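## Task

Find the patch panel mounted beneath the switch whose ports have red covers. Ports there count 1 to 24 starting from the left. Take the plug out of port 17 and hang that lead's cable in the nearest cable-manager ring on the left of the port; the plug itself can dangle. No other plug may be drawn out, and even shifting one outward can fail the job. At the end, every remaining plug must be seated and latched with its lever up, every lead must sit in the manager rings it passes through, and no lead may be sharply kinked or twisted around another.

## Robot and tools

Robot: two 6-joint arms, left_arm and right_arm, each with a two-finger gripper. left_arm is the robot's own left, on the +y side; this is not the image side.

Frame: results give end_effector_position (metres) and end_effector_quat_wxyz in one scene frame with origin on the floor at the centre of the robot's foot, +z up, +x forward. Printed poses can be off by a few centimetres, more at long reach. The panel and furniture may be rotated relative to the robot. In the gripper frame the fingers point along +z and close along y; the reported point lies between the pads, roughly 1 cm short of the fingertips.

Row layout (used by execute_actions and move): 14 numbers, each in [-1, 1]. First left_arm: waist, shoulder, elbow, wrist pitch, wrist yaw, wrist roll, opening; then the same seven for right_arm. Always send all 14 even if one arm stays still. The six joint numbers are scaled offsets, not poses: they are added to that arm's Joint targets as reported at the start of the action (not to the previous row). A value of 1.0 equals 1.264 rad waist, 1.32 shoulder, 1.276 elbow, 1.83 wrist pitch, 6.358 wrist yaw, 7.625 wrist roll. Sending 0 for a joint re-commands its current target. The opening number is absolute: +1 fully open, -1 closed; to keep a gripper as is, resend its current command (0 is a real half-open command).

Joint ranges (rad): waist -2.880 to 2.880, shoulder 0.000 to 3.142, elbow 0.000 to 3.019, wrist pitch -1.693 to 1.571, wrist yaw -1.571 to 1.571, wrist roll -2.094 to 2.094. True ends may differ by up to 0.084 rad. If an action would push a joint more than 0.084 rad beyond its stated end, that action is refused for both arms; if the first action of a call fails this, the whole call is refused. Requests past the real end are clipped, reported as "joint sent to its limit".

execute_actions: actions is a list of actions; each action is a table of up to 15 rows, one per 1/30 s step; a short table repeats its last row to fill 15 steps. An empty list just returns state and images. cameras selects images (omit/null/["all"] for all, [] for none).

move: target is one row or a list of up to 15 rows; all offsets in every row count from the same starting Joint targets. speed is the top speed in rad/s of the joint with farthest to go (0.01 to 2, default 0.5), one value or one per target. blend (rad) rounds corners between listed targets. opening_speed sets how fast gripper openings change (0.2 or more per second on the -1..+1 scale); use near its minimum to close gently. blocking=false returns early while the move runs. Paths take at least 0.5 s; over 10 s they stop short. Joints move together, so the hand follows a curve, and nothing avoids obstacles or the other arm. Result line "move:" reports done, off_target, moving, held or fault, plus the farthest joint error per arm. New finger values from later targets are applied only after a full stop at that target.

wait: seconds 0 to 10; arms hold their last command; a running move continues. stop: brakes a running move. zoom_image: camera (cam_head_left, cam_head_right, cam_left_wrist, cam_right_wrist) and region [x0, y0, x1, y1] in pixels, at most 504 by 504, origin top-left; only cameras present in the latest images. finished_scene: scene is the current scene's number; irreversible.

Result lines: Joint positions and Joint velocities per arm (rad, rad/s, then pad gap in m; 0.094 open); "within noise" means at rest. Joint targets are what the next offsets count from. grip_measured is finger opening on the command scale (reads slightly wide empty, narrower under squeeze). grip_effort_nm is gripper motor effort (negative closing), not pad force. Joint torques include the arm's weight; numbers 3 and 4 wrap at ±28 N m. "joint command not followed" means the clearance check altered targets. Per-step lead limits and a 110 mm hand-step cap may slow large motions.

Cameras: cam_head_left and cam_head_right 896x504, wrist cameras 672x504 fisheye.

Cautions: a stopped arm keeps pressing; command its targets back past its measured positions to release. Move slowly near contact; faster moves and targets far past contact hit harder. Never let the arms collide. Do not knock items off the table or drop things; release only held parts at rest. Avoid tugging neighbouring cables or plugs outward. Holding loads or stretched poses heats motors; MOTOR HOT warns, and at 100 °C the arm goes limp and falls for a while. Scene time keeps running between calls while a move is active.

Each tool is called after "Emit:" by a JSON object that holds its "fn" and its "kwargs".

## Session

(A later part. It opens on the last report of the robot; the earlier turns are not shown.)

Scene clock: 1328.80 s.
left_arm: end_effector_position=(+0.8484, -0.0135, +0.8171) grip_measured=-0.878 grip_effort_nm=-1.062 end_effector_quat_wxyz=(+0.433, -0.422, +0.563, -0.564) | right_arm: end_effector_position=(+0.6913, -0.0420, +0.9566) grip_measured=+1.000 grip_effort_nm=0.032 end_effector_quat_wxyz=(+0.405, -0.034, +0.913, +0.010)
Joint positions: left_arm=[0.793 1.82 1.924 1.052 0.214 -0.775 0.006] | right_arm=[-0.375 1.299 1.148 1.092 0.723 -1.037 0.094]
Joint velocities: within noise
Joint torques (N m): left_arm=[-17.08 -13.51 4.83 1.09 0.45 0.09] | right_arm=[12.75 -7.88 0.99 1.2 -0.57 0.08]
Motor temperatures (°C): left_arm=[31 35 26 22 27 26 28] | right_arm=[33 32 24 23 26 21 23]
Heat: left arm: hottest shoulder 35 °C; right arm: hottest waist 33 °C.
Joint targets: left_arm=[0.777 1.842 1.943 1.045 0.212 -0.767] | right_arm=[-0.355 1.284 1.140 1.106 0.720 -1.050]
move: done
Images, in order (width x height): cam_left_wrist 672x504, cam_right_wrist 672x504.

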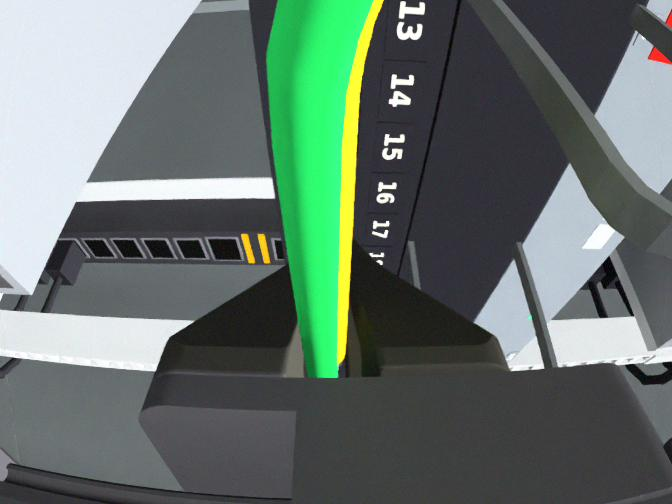

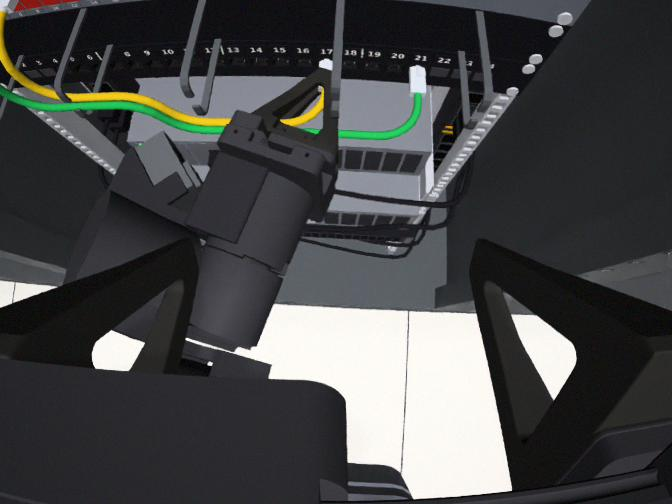

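Emit:
{"fn": "move", "kwargs": {"target": [0,-0.008,-0.042,0.0235,0,0,-1,0,0,0,0,0,0,1], "speed": 0.08, "cameras": ["cam_left_wrist","cam_right_wrist"]}}

Emit:
{"fn": "zoom_image", "kwargs": {"camera": "cam_right_wrist", "region": [290, 30, 360, 100]}}

Scene clock: 1339.40 s.
left_arm: end_effector_position=(+0.8410, -0.0140, +0.8168) grip_measured=-0.878 grip_effort_nm=-1.062 end_effector_quat_wxyz=(+0.436, -0.422, +0.560, -0.564) | right_arm: end_effector_position=(+0.6913, -0.0420, +0.9566) grip_measured=+1.000 grip_effort_nm=0.027 end_effector_quat_wxyz=(+0.405, -0.034, +0.913, +0.010)
Joint positions: left_arm=[0.793 1.82 1.902 1.082 0.213 -0.775 0.006] | right_arm=[-0.375 1.299 1.148 1.092 0.723 -1.037 0.094]
Joint velocities: within noise
Joint torques (N m): left_arm=[-16.97 -13.98 2.33 1.62 0.48 0.1] | right_arm=[12.81 -7.71 1.03 1.25 -0.59 0.04]
Motor temperatures (°C): left_arm=[31 35 26 22 27 26 28] | right_arm=[33 32 24 23 26 21 23]
Heat: left arm: hottest shoulder 35 °C; right arm: hottest waist 33 °C.
Joint targets: left_arm=[0.777 1.832 1.889 1.088 0.212 -0.768] | right_arm=[-0.355 1.284 1.140 1.106 0.720 -1.050]
move: done
Images, in order (width x height): cam_left_wrist 672x504, cam_right_wrist 672x504.

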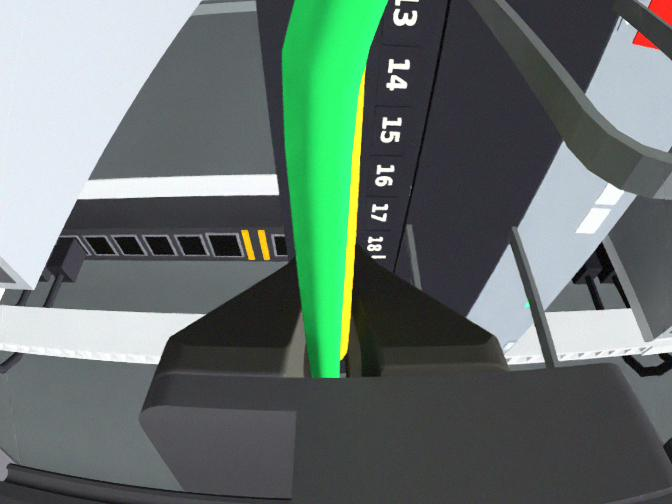

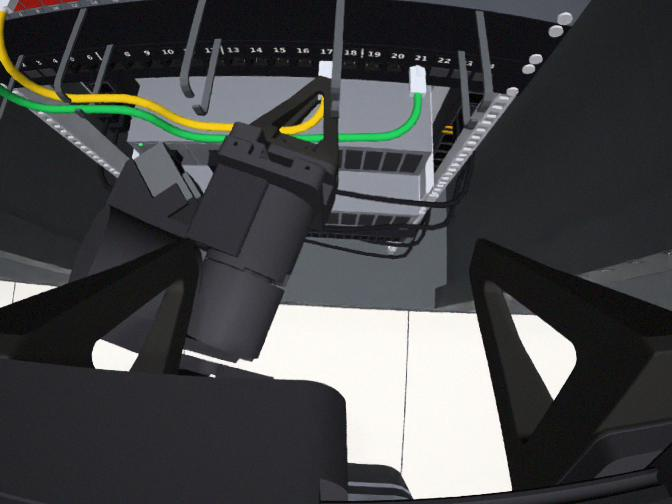

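Scaled by 7.200 from the camera's 672x504 image, which has a finer 960x720 frame.

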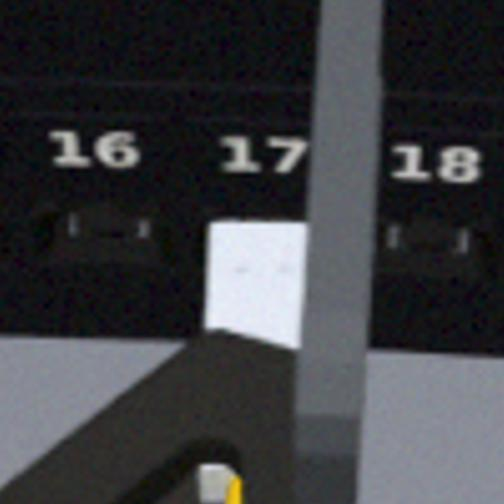

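Emit:
{"fn": "move", "kwargs": {"target": [0,0,0,0,0,0,0.15,0,0,0,0,0,0,1], "opening_speed": 0.5, "cameras": ["cam_left_wrist","cam_right_wrist"]}}

Emit:
{"fn": "zoom_image", "kwargs": {"camera": "cam_right_wrist", "region": [270, 30, 380, 140]}}

Emit:
{"fn": "zoom_image", "kwargs": {"camera": "cam_left_wrist", "region": [230, 80, 450, 320]}}

Scene clock: 1407.57 s.
left_arm: end_effector_position=(+0.8328, -0.0179, +0.8081) grip_measured=+0.146 grip_effort_nm=0.115 end_effector_quat_wxyz=(+0.429, -0.429, +0.567, -0.557) | right_arm: end_effector_position=(+0.6913, -0.0420, +0.9566) grip_measured=+1.000 grip_effort_nm=0.032 end_effector_quat_wxyz=(+0.405, -0.034, +0.913, +0.010)
Joint positions: left_arm=[0.793 1.824 1.886 1.082 0.193 -0.774 0.054] | right_arm=[-0.375 1.299 1.148 1.092 0.723 -1.037 0.094]
Joint velocities: within noise
Joint torques (N m): left_arm=[-17.03 -14.04 3.44 1.63 1.23 0.08] | right_arm=[12.69 -7.82 1.05 1.28 -0.56 0.06]
Motor temperatures (°C): left_arm=[31 36 25 22 27 26 30] | right_arm=[33 32 24 23 27 21 23]
Heat: left arm: hottest shoulder 36 °C; right arm: hottest waist 33 °C.
Joint targets: left_arm=[0.777 1.832 1.889 1.088 0.212 -0.767] | right_arm=[-0.355 1.284 1.140 1.106 0.720 -1.050]
move: done
Images, in order (width x height): cam_left_wrist 672x504, cam_right_wrist 672x504.

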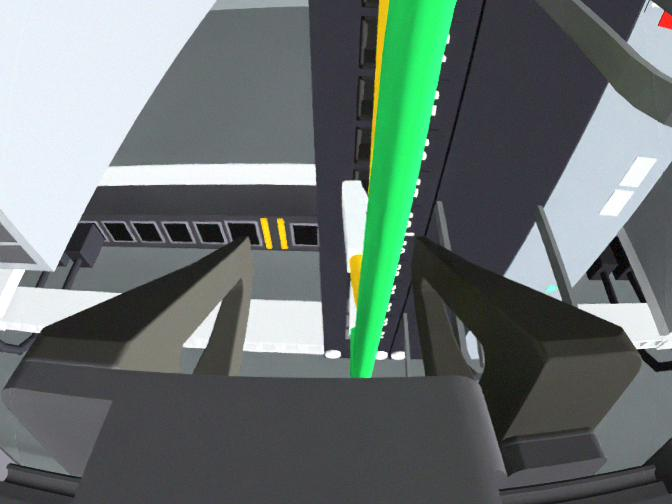

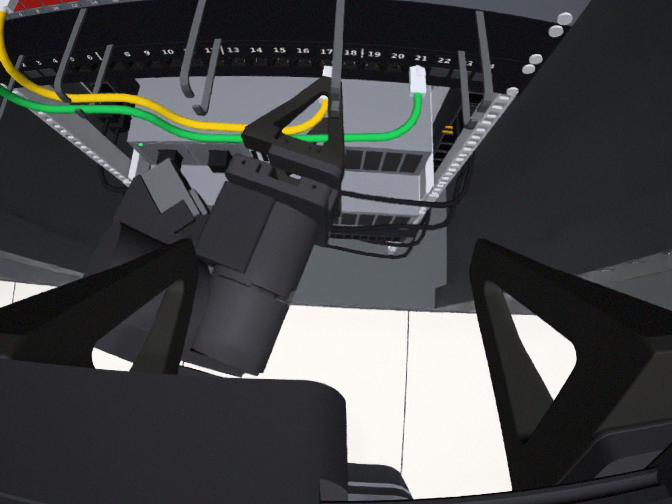

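Scaled by 4.582 from the camera's 672x504 image, which has a finer 960x720 frame.

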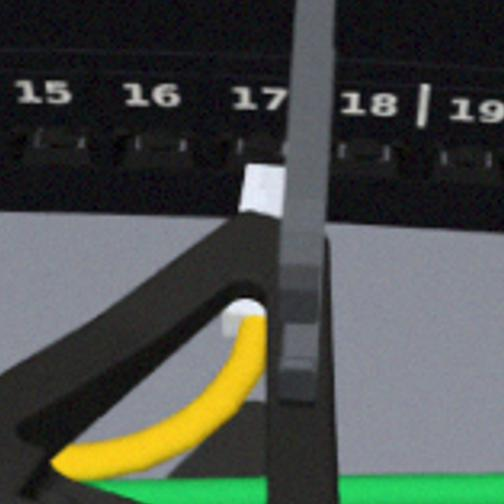

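Scaled by 2.100 from the camera's 672x504 image, which has a finer 960x720 frame.

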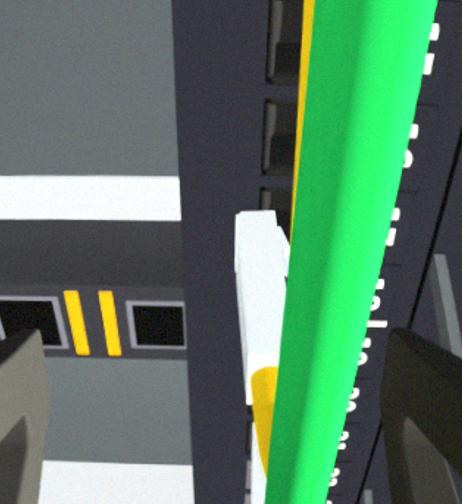

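Emit:
{"fn": "move", "kwargs": {"target": [0.0158,-0.0121,-0.0697,0.0421,0,0,0.15,0,0,0,0,0,0,1], "speed": 0.15, "cameras": ["cam_left_wrist","cam_right_wrist"]}}

Emit:
{"fn": "zoom_image", "kwargs": {"camera": "cam_right_wrist", "region": [230, 30, 400, 200]}}

Emit:
{"fn": "zoom_image", "kwargs": {"camera": "cam_left_wrist", "region": [230, 80, 450, 320]}}

Scene clock: 1429.20 s.
left_arm: end_effector_position=(+0.8029, -0.0267, +0.8033) grip_measured=+0.148 grip_effort_nm=0.056 end_effector_quat_wxyz=(+0.425, -0.423, +0.569, -0.563) | right_arm: end_effector_position=(+0.6913, -0.0420, +0.9566) grip_measured=+1.000 grip_effort_nm=0.027 end_effector_quat_wxyz=(+0.405, -0.034, +0.913, +0.010)
Joint positions: left_arm=[0.793 1.824 1.807 1.151 0.209 -0.774 0.054] | right_arm=[-0.375 1.299 1.148 1.092 0.723 -1.037 0.094]
Joint velocities: within noise
Joint torques (N m): left_arm=[-15.44 -14.56 2.18 1.91 0.6 0.08] | right_arm=[12.81 -8.29 1.05 1.26 -0.58 0.06]
Motor temperatures (°C): left_arm=[31 36 25 22 29 26 29] | right_arm=[33 32 24 23 27 21 23]
Heat: left arm: hottest shoulder 36 °C; right arm: hottest waist 33 °C.
Joint targets: left_arm=[0.797 1.816 1.800 1.165 0.212 -0.767] | right_arm=[-0.355 1.284 1.140 1.106 0.720 -1.050]
move: done
Images, in order (width x height): cam_left_wrist 672x504, cam_right_wrist 672x504.

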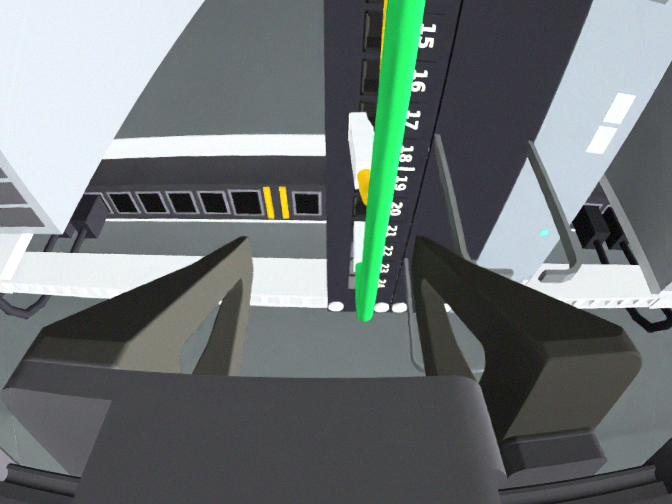

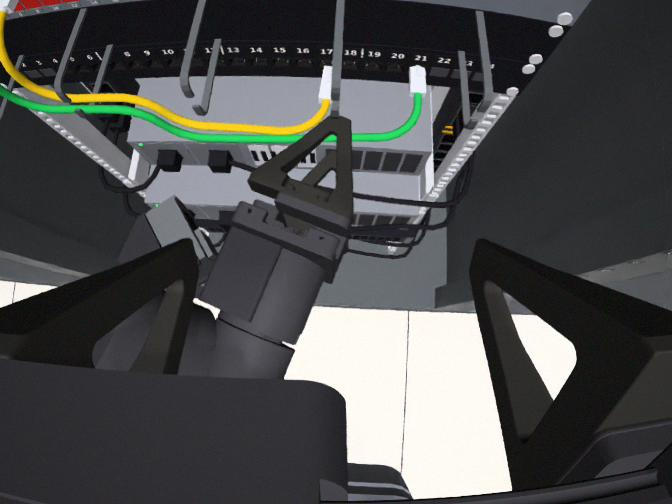

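Scaled by 2.965 from the camera's 672x504 image, which has a finer 960x720 frame.

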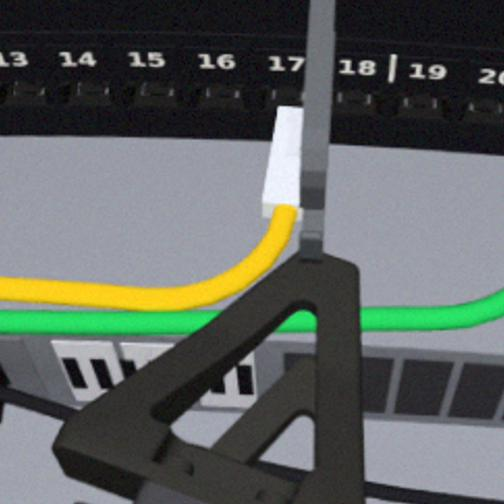

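Scaled by 2.100 from the camera's 672x504 image, which has a finer 960x720 frame.

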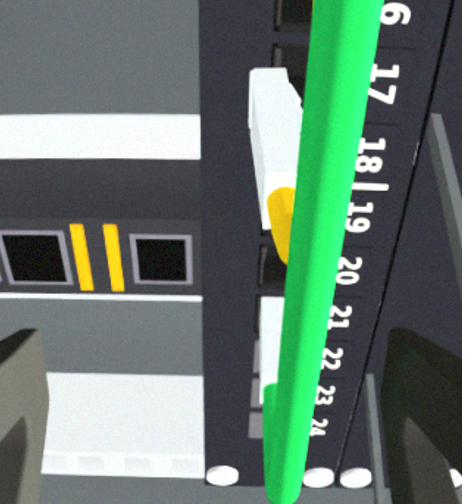

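Emit:
{"fn": "move", "kwargs": {"target": [0.0657,-0.1636,-0.3135,0.0191,0.0138,-0.007,0.15,0,0,0,0,0,0,1], "speed": 0.3, "cameras": ["cam_right_wrist"]}}

Emit:
{"fn": "move", "kwargs": {"target": [0,0,0,0,0,0,-0.6,-0.6084,0.0068,0.0494,-0.0497,-0.2345,0.0544,1], "speed": 0.6}}

Scene clock: 1555.50 s.
left_arm: end_effector_position=(+0.7238, +0.0113, +0.8132) grip_measured=+0.148 grip_effort_nm=0.056 end_effector_quat_wxyz=(+0.356, -0.400, +0.617, -0.577) | right_arm: end_effector_position=(+0.6913, -0.0420, +0.9566) grip_measured=+1.000 grip_effort_nm=0.027 end_effector_quat_wxyz=(+0.405, -0.034, +0.913, +0.010)
Joint positions: left_arm=[0.851 1.617 1.408 1.186 0.297 -0.807 0.054] | right_arm=[-0.375 1.299 1.148 1.092 0.723 -1.037 0.094]
Joint velocities: within noise
Joint torques (N m): left_arm=[-10.23 -14.68 0.99 1.96 0.61 -0.09] | right_arm=[12.34 -8.18 1.09 1.22 -0.58 0.06]
Motor temperatures (°C): left_arm=[30 37 24 22 28 26 28] | right_arm=[33 31 24 23 27 21 23]
Heat: left arm: hottest shoulder 37 °C; right arm: hottest waist 33 °C.
Joint targets: left_arm=[0.880 1.600 1.400 1.200 0.300 -0.821] | right_arm=[-0.355 1.284 1.140 1.106 0.720 -1.050]
move: done
Images, in order (width x height): cam_right_wrist 672x504.

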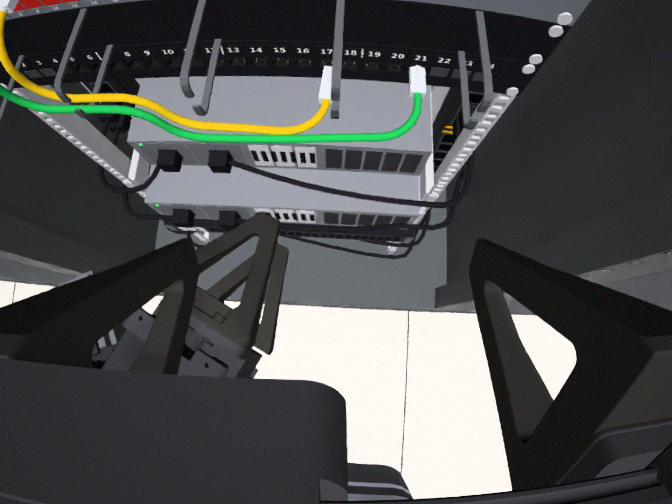

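Scene clock: 1558.73 s.
left_arm: end_effector_position=(+0.7233, +0.0112, +0.8132) grip_measured=-0.598 grip_effort_nm=-0.115 end_effector_quat_wxyz=(+0.355, -0.400, +0.617, -0.577) | right_arm: end_effector_position=(+0.6986, -0.1297, +0.8585) grip_measured=+1.000 grip_effort_nm=0.032 end_effector_quat_wxyz=(+0.654, -0.271, +0.651, +0.272)
Joint positions: left_arm=[0.851 1.617 1.407 1.187 0.298 -0.808 0.019] | right_arm=[-1.111 1.299 1.184 1.025 -0.767 -0.65 0.094]
Joint velocities: within noise
Joint torques (N m): left_arm=[-10.17 -14.56 0.92 1.95 0.61 -0.09] | right_arm=[5.83 -16.97 3.33 0.99 -0.53 0.33]
Motor temperatures (°C): left_arm=[30 36 24 22 28 26 28] | right_arm=[33 31 24 23 27 21 23]
Heat: left arm: hottest shoulder 36 °C; right arm: hottest waist 33 °C.
Joint targets: left_arm=[0.880 1.600 1.400 1.200 0.300 -0.821] | right_arm=[-1.124 1.293 1.203 1.015 -0.771 -0.635]
move: done

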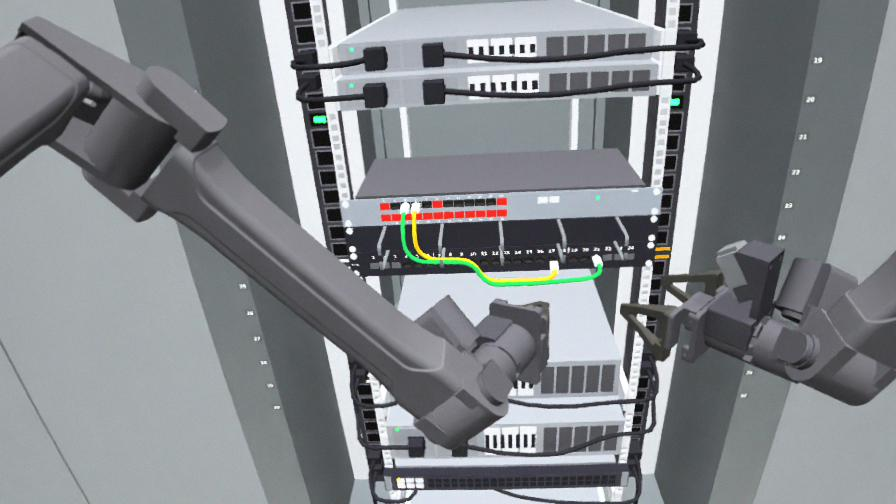

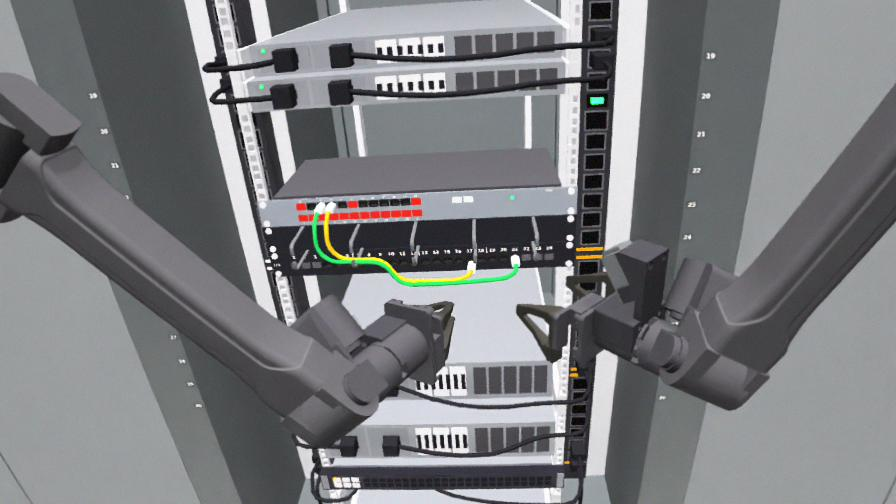

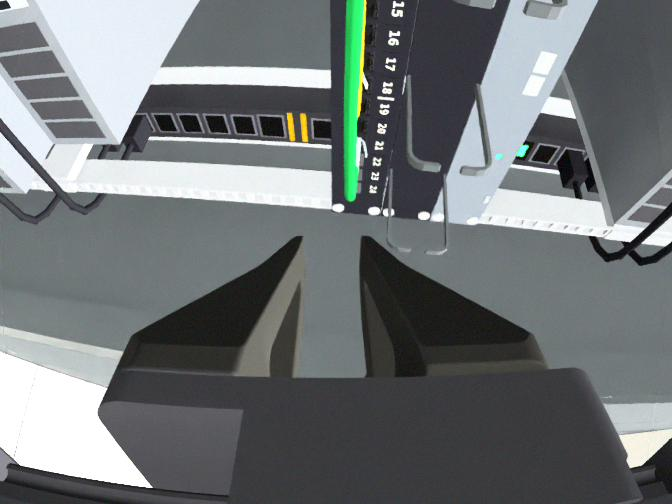

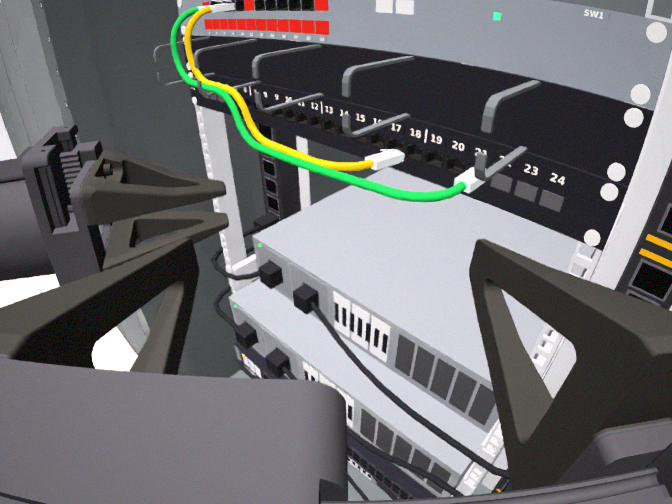

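Superb observer view.

Emit:
{"fn": "zoom_image", "kwargs": {"camera": "cam_right_wrist", "region": [150, 20, 570, 240]}}

Emit:
{"fn": "zoom_image", "kwargs": {"camera": "cam_right_wrist", "region": [320, 90, 500, 220]}}

Emit:
{"fn": "zoom_image", "kwargs": {"camera": "cam_right_wrist", "region": [150, 20, 330, 180]}}

Scaled by 1.200 from the camera's 672x504 image, which has a finer 960x720 frame.

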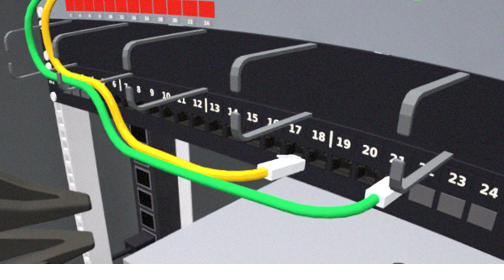

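Scaled by 2.800 from the camera's 672x504 image, which has a finer 960x720 frame.

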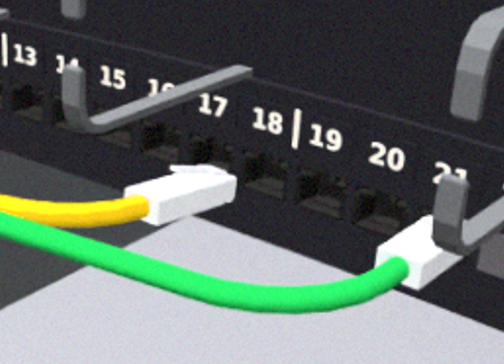

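Scaled by 2.800 from the camera's 672x504 image, which has a finer 960x720 frame.

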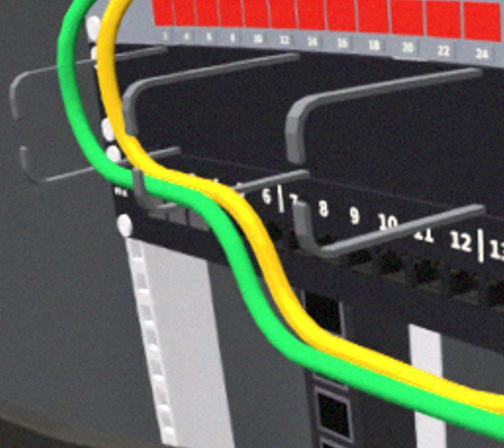

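Emit:
{"fn": "move", "kwargs": {"target": [[-0.1187,-0.1136,-0.0784,-0.2732,-0.055,-0.0143,-0.6,0,0,0,0,0,0,1],[-0.2294,-0.1629,0.0784,-0.5492,-0.1129,-0.0279,-0.6,0,0,0,0,0,0,1]], "speed": 0.4, "blend": 0.1}}

Emit:
{"fn": "zoom_image", "kwargs": {"camera": "cam_right_wrist", "region": [150, 20, 570, 240]}}

Scene clock: 1593.63 s.
left_arm: end_effector_position=(+0.7168, -0.0222, +0.8263) grip_measured=-0.598 grip_effort_nm=-0.120 end_effector_quat_wxyz=(+0.057, -0.584, +0.740, -0.328) | right_arm: end_effector_position=(+0.6986, -0.1297, +0.8586) grip_measured=+1.000 grip_effort_nm=0.022 end_effector_quat_wxyz=(+0.654, -0.271, +0.651, +0.272)
Joint positions: left_arm=[0.608 1.398 1.484 0.203 -0.414 -1.02 0.019] | right_arm=[-1.111 1.299 1.184 1.025 -0.768 -0.649 0.094]
Joint velocities: within noise
Joint torques (N m): left_arm=[-14.56 -12.45 3.86 0.31 0.16 -0.13] | right_arm=[6.01 -16.79 3.36 0.98 -0.53 0.32]
Motor temperatures (°C): left_arm=[29 34 24 22 28 26 28] | right_arm=[32 33 25 23 26 21 23]
Heat: left arm: hottest shoulder 34 °C; right arm: hottest shoulder 33 °C.
Joint targets: left_arm=[0.590 1.385 1.500 0.195 -0.418 -1.033] | right_arm=[-1.124 1.293 1.203 1.015 -0.771 -0.635]
move: done

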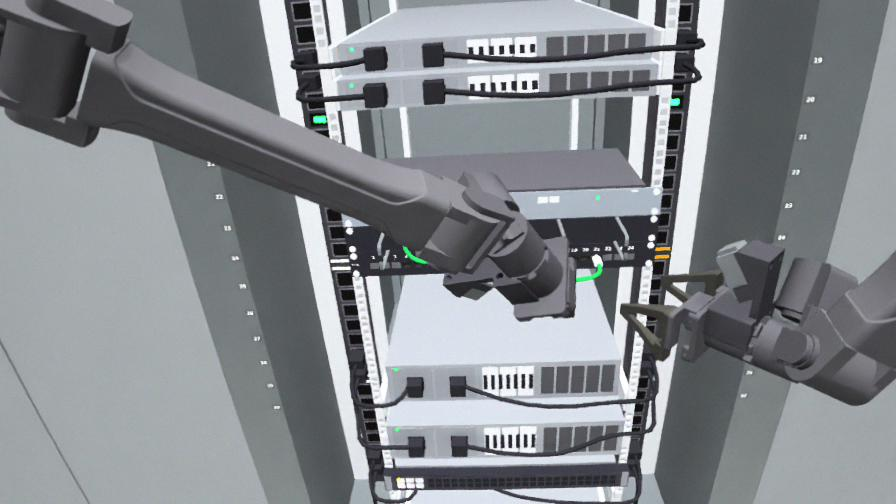

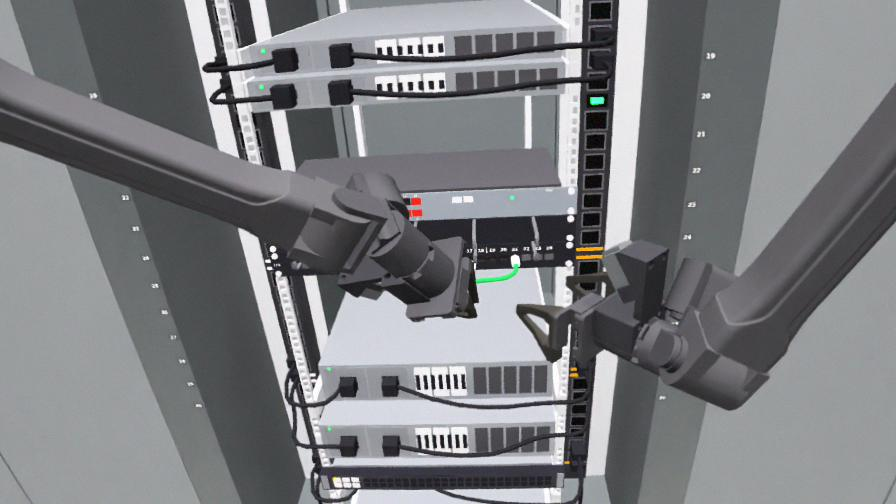

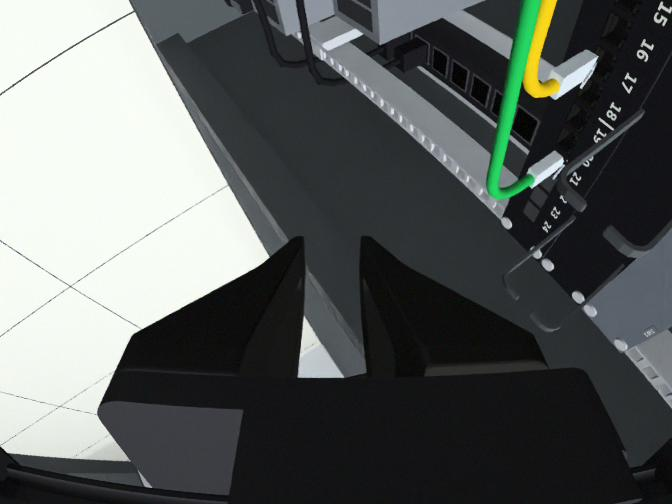

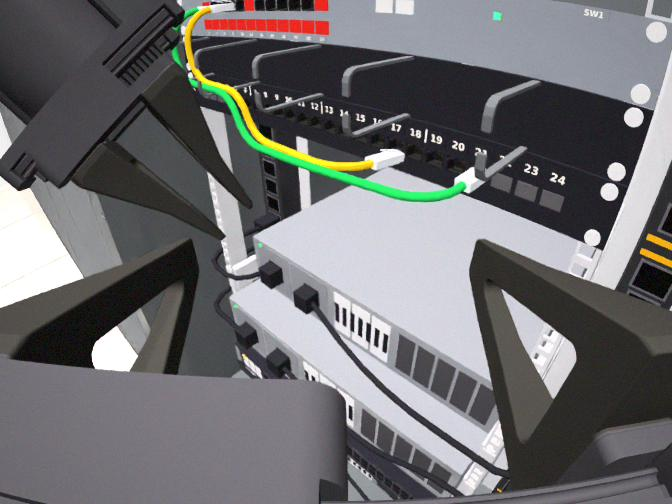

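Scaled by 1.200 from the camera's 672x504 image, which has a finer 960x720 frame.

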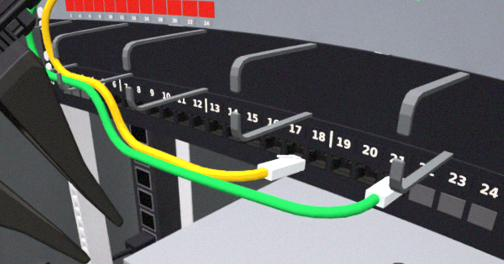

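Emit:
{"fn": "move", "kwargs": {"target": [-0.0016,-0.028,0.0973,-0.0362,-0.0004,0,-0.6,0,0,0,0,0,0,1], "speed": 0.3, "cameras": ["cam_left_wrist","cam_right_wrist"]}}

Emit:
{"fn": "zoom_image", "kwargs": {"camera": "cam_right_wrist", "region": [150, 20, 500, 240]}}

Emit:
{"fn": "zoom_image", "kwargs": {"camera": "cam_left_wrist", "region": [220, 0, 560, 280]}}

Scene clock: 1618.73 s.
left_arm: end_effector_position=(+0.7965, +0.0256, +0.8634) grip_measured=-0.598 grip_effort_nm=-0.115 end_effector_quat_wxyz=(+0.095, -0.608, +0.710, -0.344) | right_arm: end_effector_position=(+0.6986, -0.1297, +0.8586) grip_measured=+1.000 grip_effort_nm=0.032 end_effector_quat_wxyz=(+0.654, -0.271, +0.651, +0.272)
Joint positions: left_arm=[0.608 1.347 1.611 0.137 -0.417 -1.021 0.019] | right_arm=[-1.111 1.299 1.184 1.025 -0.768 -0.649 0.094]
Joint velocities: within noise
Joint torques (N m): left_arm=[-13.45 -12.22 4.48 0.38 0.18 -0.13] | right_arm=[5.71 -16.73 3.34 0.98 -0.53 0.32]
Motor temperatures (°C): left_arm=[30 35 25 22 27 26 28] | right_arm=[31 33 25 23 26 21 23]
Heat: left arm: hottest shoulder 35 °C; right arm: hottest shoulder 33 °C.
Joint targets: left_arm=[0.588 1.348 1.624 0.129 -0.420 -1.033] | right_arm=[-1.124 1.293 1.203 1.015 -0.771 -0.635]
move: done
Images, in order (width x height): cam_left_wrist 672x504, cam_right_wrist 672x504.

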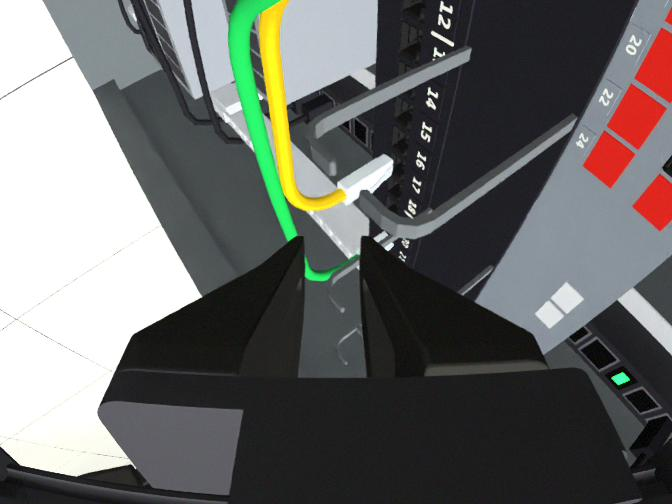

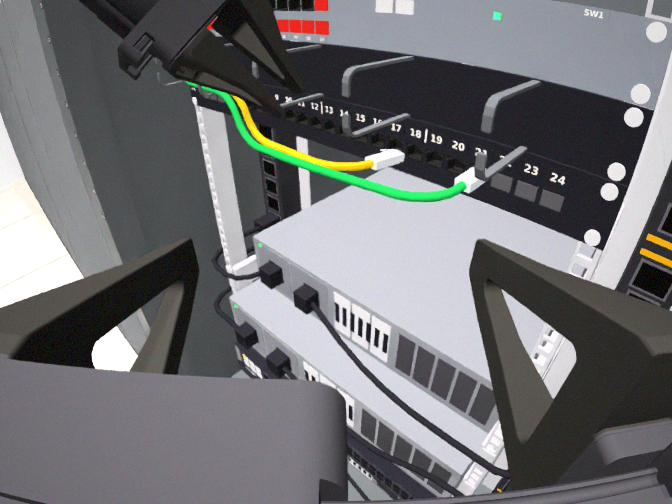

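Scaled by 1.440 from the camera's 672x504 image, which has a finer 960x720 frame.

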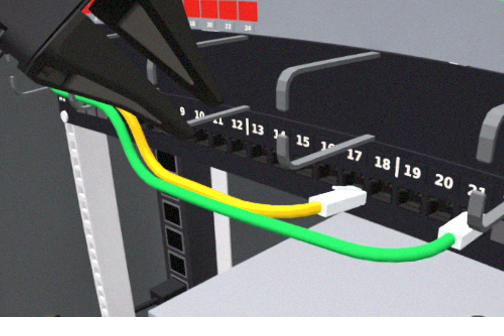

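Scaled by 1.482 from the camera's 672x504 image, which has a finer 960x720 frame.

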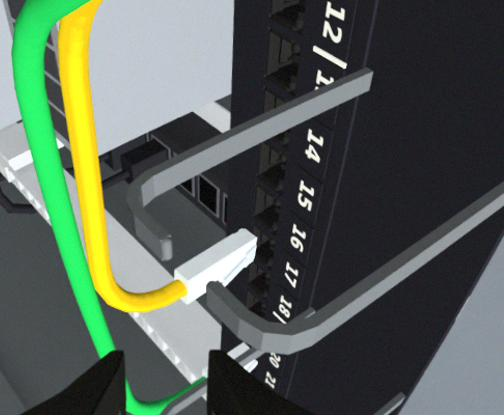

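Emit:
{"fn": "move", "kwargs": {"target": [0.0333,0.0581,0.0574,-0.002,0.0061,-0.0023,-0.787,0,0,0,0,0,0,1], "speed": 0.15, "cameras": ["cam_left_wrist","cam_right_wrist"]}}

Emit:
{"fn": "zoom_image", "kwargs": {"camera": "cam_right_wrist", "region": [150, 20, 500, 240]}}

Emit:
{"fn": "zoom_image", "kwargs": {"camera": "cam_left_wrist", "region": [220, 60, 460, 300]}}

Scene clock: 1682.23 s.
left_arm: end_effector_position=(+0.8082, +0.0084, +0.8577) grip_measured=-0.785 grip_effort_nm=-0.120 end_effector_quat_wxyz=(+0.090, -0.609, +0.701, -0.360) | right_arm: end_effector_position=(+0.6986, -0.1297, +0.8586) grip_measured=+1.000 grip_effort_nm=0.027 end_effector_quat_wxyz=(+0.654, -0.271, +0.652, +0.273)
Joint positions: left_arm=[0.608 1.397 1.675 0.132 -0.385 -1.038 0.01] | right_arm=[-1.111 1.299 1.184 1.025 -0.768 -0.649 0.094]
Joint velocities: within noise
Joint torques (N m): left_arm=[-10.58 -10.81 5.29 0.49 0.46 -0.12] | right_arm=[5.77 -16.67 3.44 1.06 -0.52 0.31]
Motor temperatures (°C): left_arm=[30 34 26 22 27 26 27] | right_arm=[30 35 25 23 26 21 23]
Heat: left arm: hottest shoulder 34 °C; right arm: hottest shoulder 35 °C.
Joint targets: left_arm=[0.630 1.424 1.698 0.125 -0.381 -1.051] | right_arm=[-1.124 1.293 1.203 1.015 -0.771 -0.635]
move: done
Images, in order (width x height): cam_left_wrist 672x504, cam_right_wrist 672x504.

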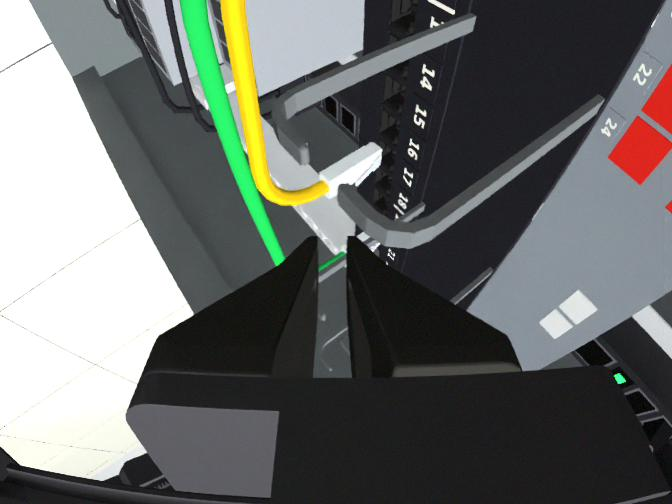

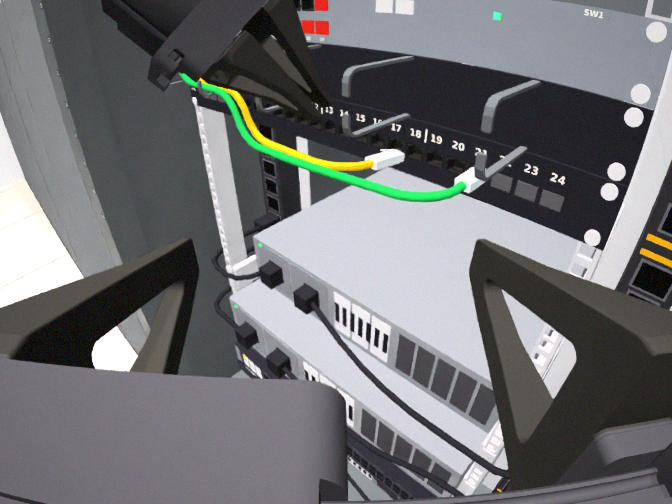

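Scaled by 1.440 from the camera's 672x504 image, which has a finer 960x720 frame.

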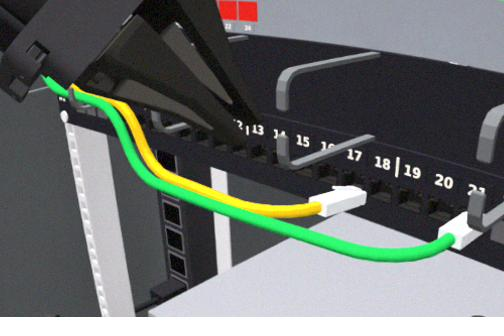

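Scaled by 2.100 from the camera's 672x504 image, which has a finer 960x720 frame.

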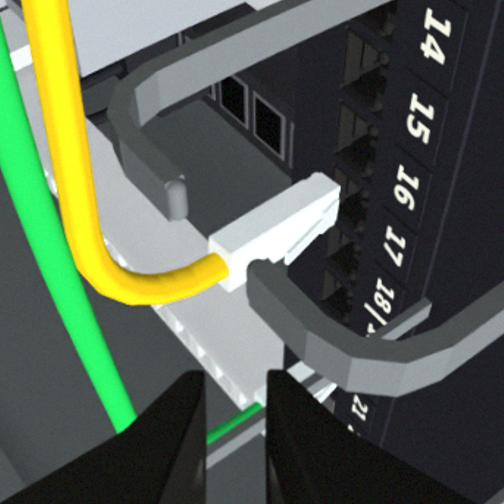

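Emit:
{"fn": "move", "kwargs": {"target": [0.0253,0.0242,0.0176,0,0.0047,-0.0012,-0.787,0,0,0,0,0,0,1], "speed": 0.1, "cameras": ["cam_left_wrist","cam_right_wrist"]}}

Emit:
{"fn": "zoom_image", "kwargs": {"camera": "cam_right_wrist", "region": [200, 20, 450, 200]}}

Emit:
{"fn": "zoom_image", "kwargs": {"camera": "cam_left_wrist", "region": [220, 60, 460, 300]}}

Scene clock: 1739.20 s.
left_arm: end_effector_position=(+0.8077, +0.0046, +0.8414) grip_measured=-0.785 grip_effort_nm=-0.115 end_effector_quat_wxyz=(+0.088, -0.607, +0.702, -0.362) | right_arm: end_effector_position=(+0.6986, -0.1297, +0.8586) grip_measured=+1.000 grip_effort_nm=0.027 end_effector_quat_wxyz=(+0.654, -0.271, +0.652, +0.273)
Joint positions: left_arm=[0.633 1.425 1.695 0.132 -0.355 -1.047 0.01] | right_arm=[-1.111 1.299 1.184 1.025 -0.768 -0.649 0.094]
Joint velocities: within noise
Joint torques (N m): left_arm=[-10.29 -10.87 5.44 0.44 0.45 -0.13] | right_arm=[5.83 -16.97 3.44 0.95 -0.53 0.32]
Motor temperatures (°C): left_arm=[29 33 27 22 27 26 27] | right_arm=[30 35 25 23 26 21 23]
Heat: left arm: hottest shoulder 33 °C; right arm: hottest shoulder 35 °C.
Joint targets: left_arm=[0.662 1.456 1.720 0.125 -0.352 -1.060] | right_arm=[-1.124 1.293 1.203 1.015 -0.771 -0.635]
move: done
Images, in order (width x height): cam_left_wrist 672x504, cam_right_wrist 672x504.

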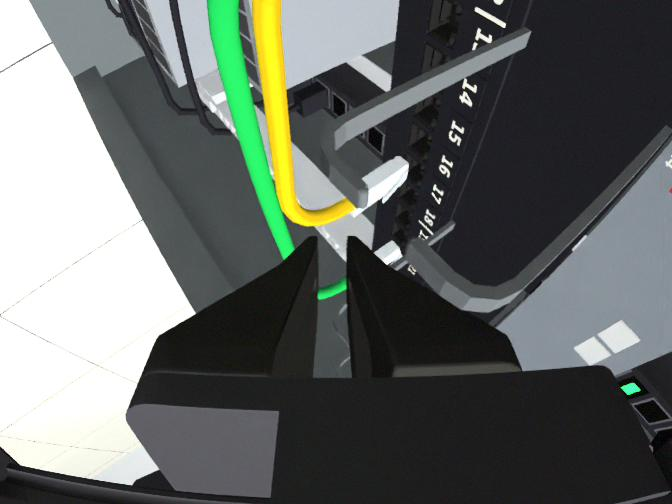

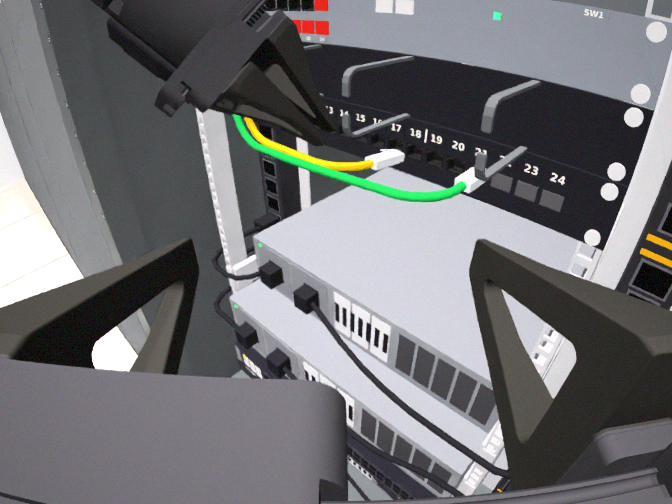

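Scaled by 2.016 from the camera's 672x504 image, which has a finer 960x720 frame.

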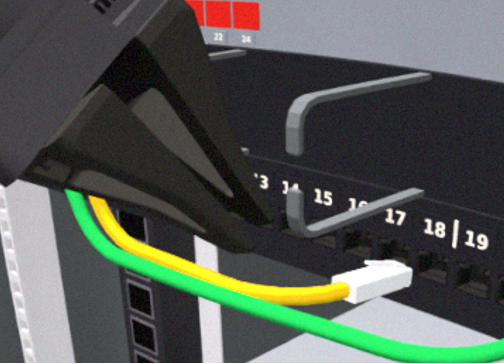

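Scaled by 2.100 from the camera's 672x504 image, which has a finer 960x720 frame.

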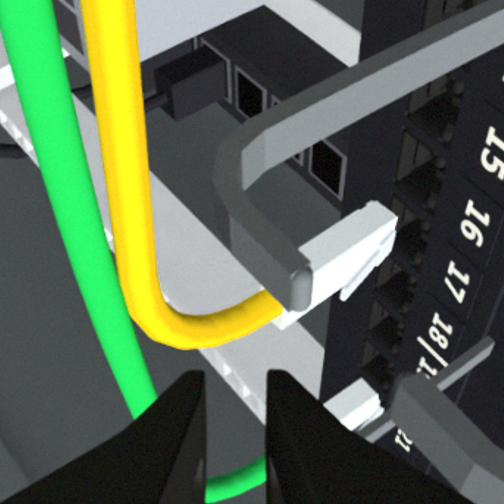

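Emit:
{"fn": "move", "kwargs": {"target": [0.0103,0.0104,0.0037,0.005,0,0,-0.787,0,0,0,0,0,0,1], "speed": 0.1, "cameras": ["cam_left_wrist","cam_right_wrist"]}}

Emit:
{"fn": "zoom_image", "kwargs": {"camera": "cam_right_wrist", "region": [250, 70, 430, 200]}}

Emit:
{"fn": "zoom_image", "kwargs": {"camera": "cam_left_wrist", "region": [220, 60, 460, 300]}}

Scene clock: 1790.57 s.
left_arm: end_effector_position=(+0.8049, +0.0043, +0.8317) grip_measured=-0.785 grip_effort_nm=-0.120 end_effector_quat_wxyz=(+0.089, -0.606, +0.705, -0.357) | right_arm: end_effector_position=(+0.6986, -0.1297, +0.8586) grip_measured=+1.000 grip_effort_nm=0.027 end_effector_quat_wxyz=(+0.654, -0.271, +0.652, +0.273)
Joint positions: left_arm=[0.645 1.437 1.7 0.132 -0.353 -1.048 0.01] | right_arm=[-1.111 1.299 1.184 1.025 -0.768 -0.649 0.094]
Joint velocities: within noise
Joint torques (N m): left_arm=[-10.4 -11.16 5.45 0.9 0.39 -0.13] | right_arm=[5.77 -16.97 3.38 1.01 -0.53 0.32]
Motor temperatures (°C): left_arm=[29 32 28 22 27 26 27] | right_arm=[30 35 25 23 26 21 23]
Heat: left arm: hottest shoulder 32 °C; right arm: hottest shoulder 35 °C.
Joint targets: left_arm=[0.675 1.470 1.725 0.134 -0.352 -1.060] | right_arm=[-1.124 1.293 1.203 1.015 -0.771 -0.635]
move: done
Images, in order (width x height): cam_left_wrist 672x504, cam_right_wrist 672x504.

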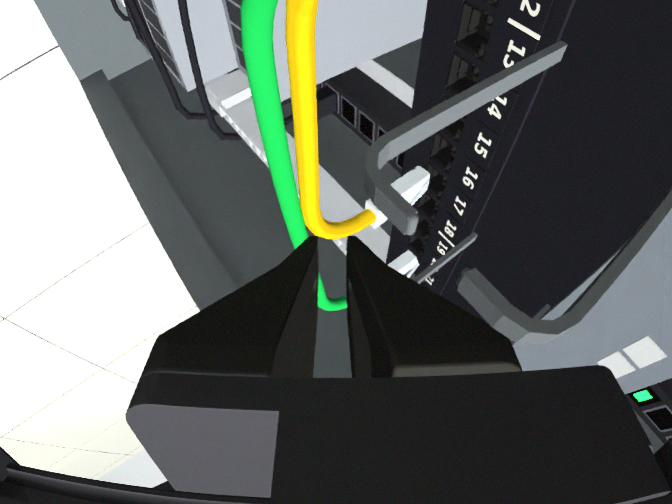

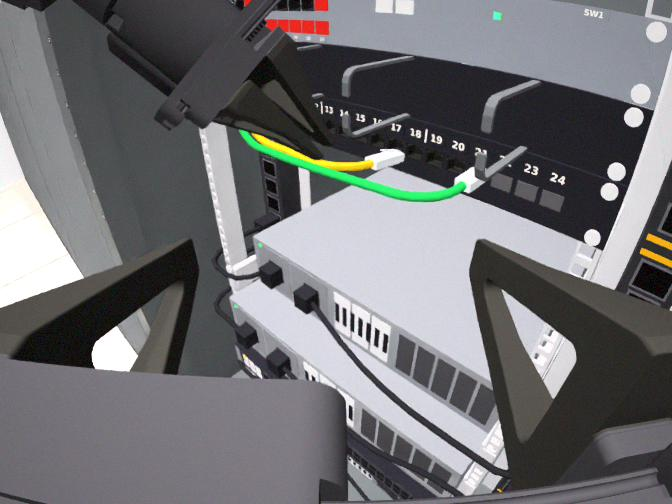

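Scaled by 2.800 from the camera's 672x504 image, which has a finer 960x720 frame.

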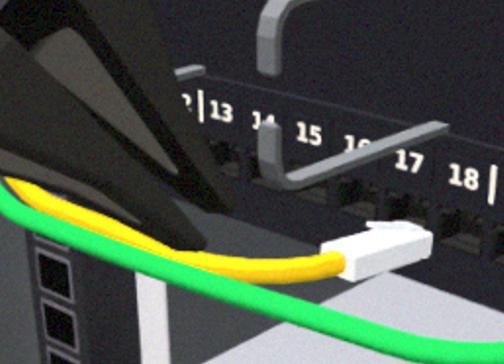

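Scaled by 2.100 from the camera's 672x504 image, which has a finer 960x720 frame.

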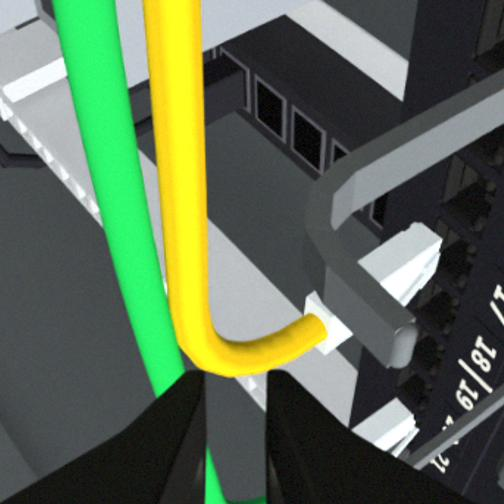

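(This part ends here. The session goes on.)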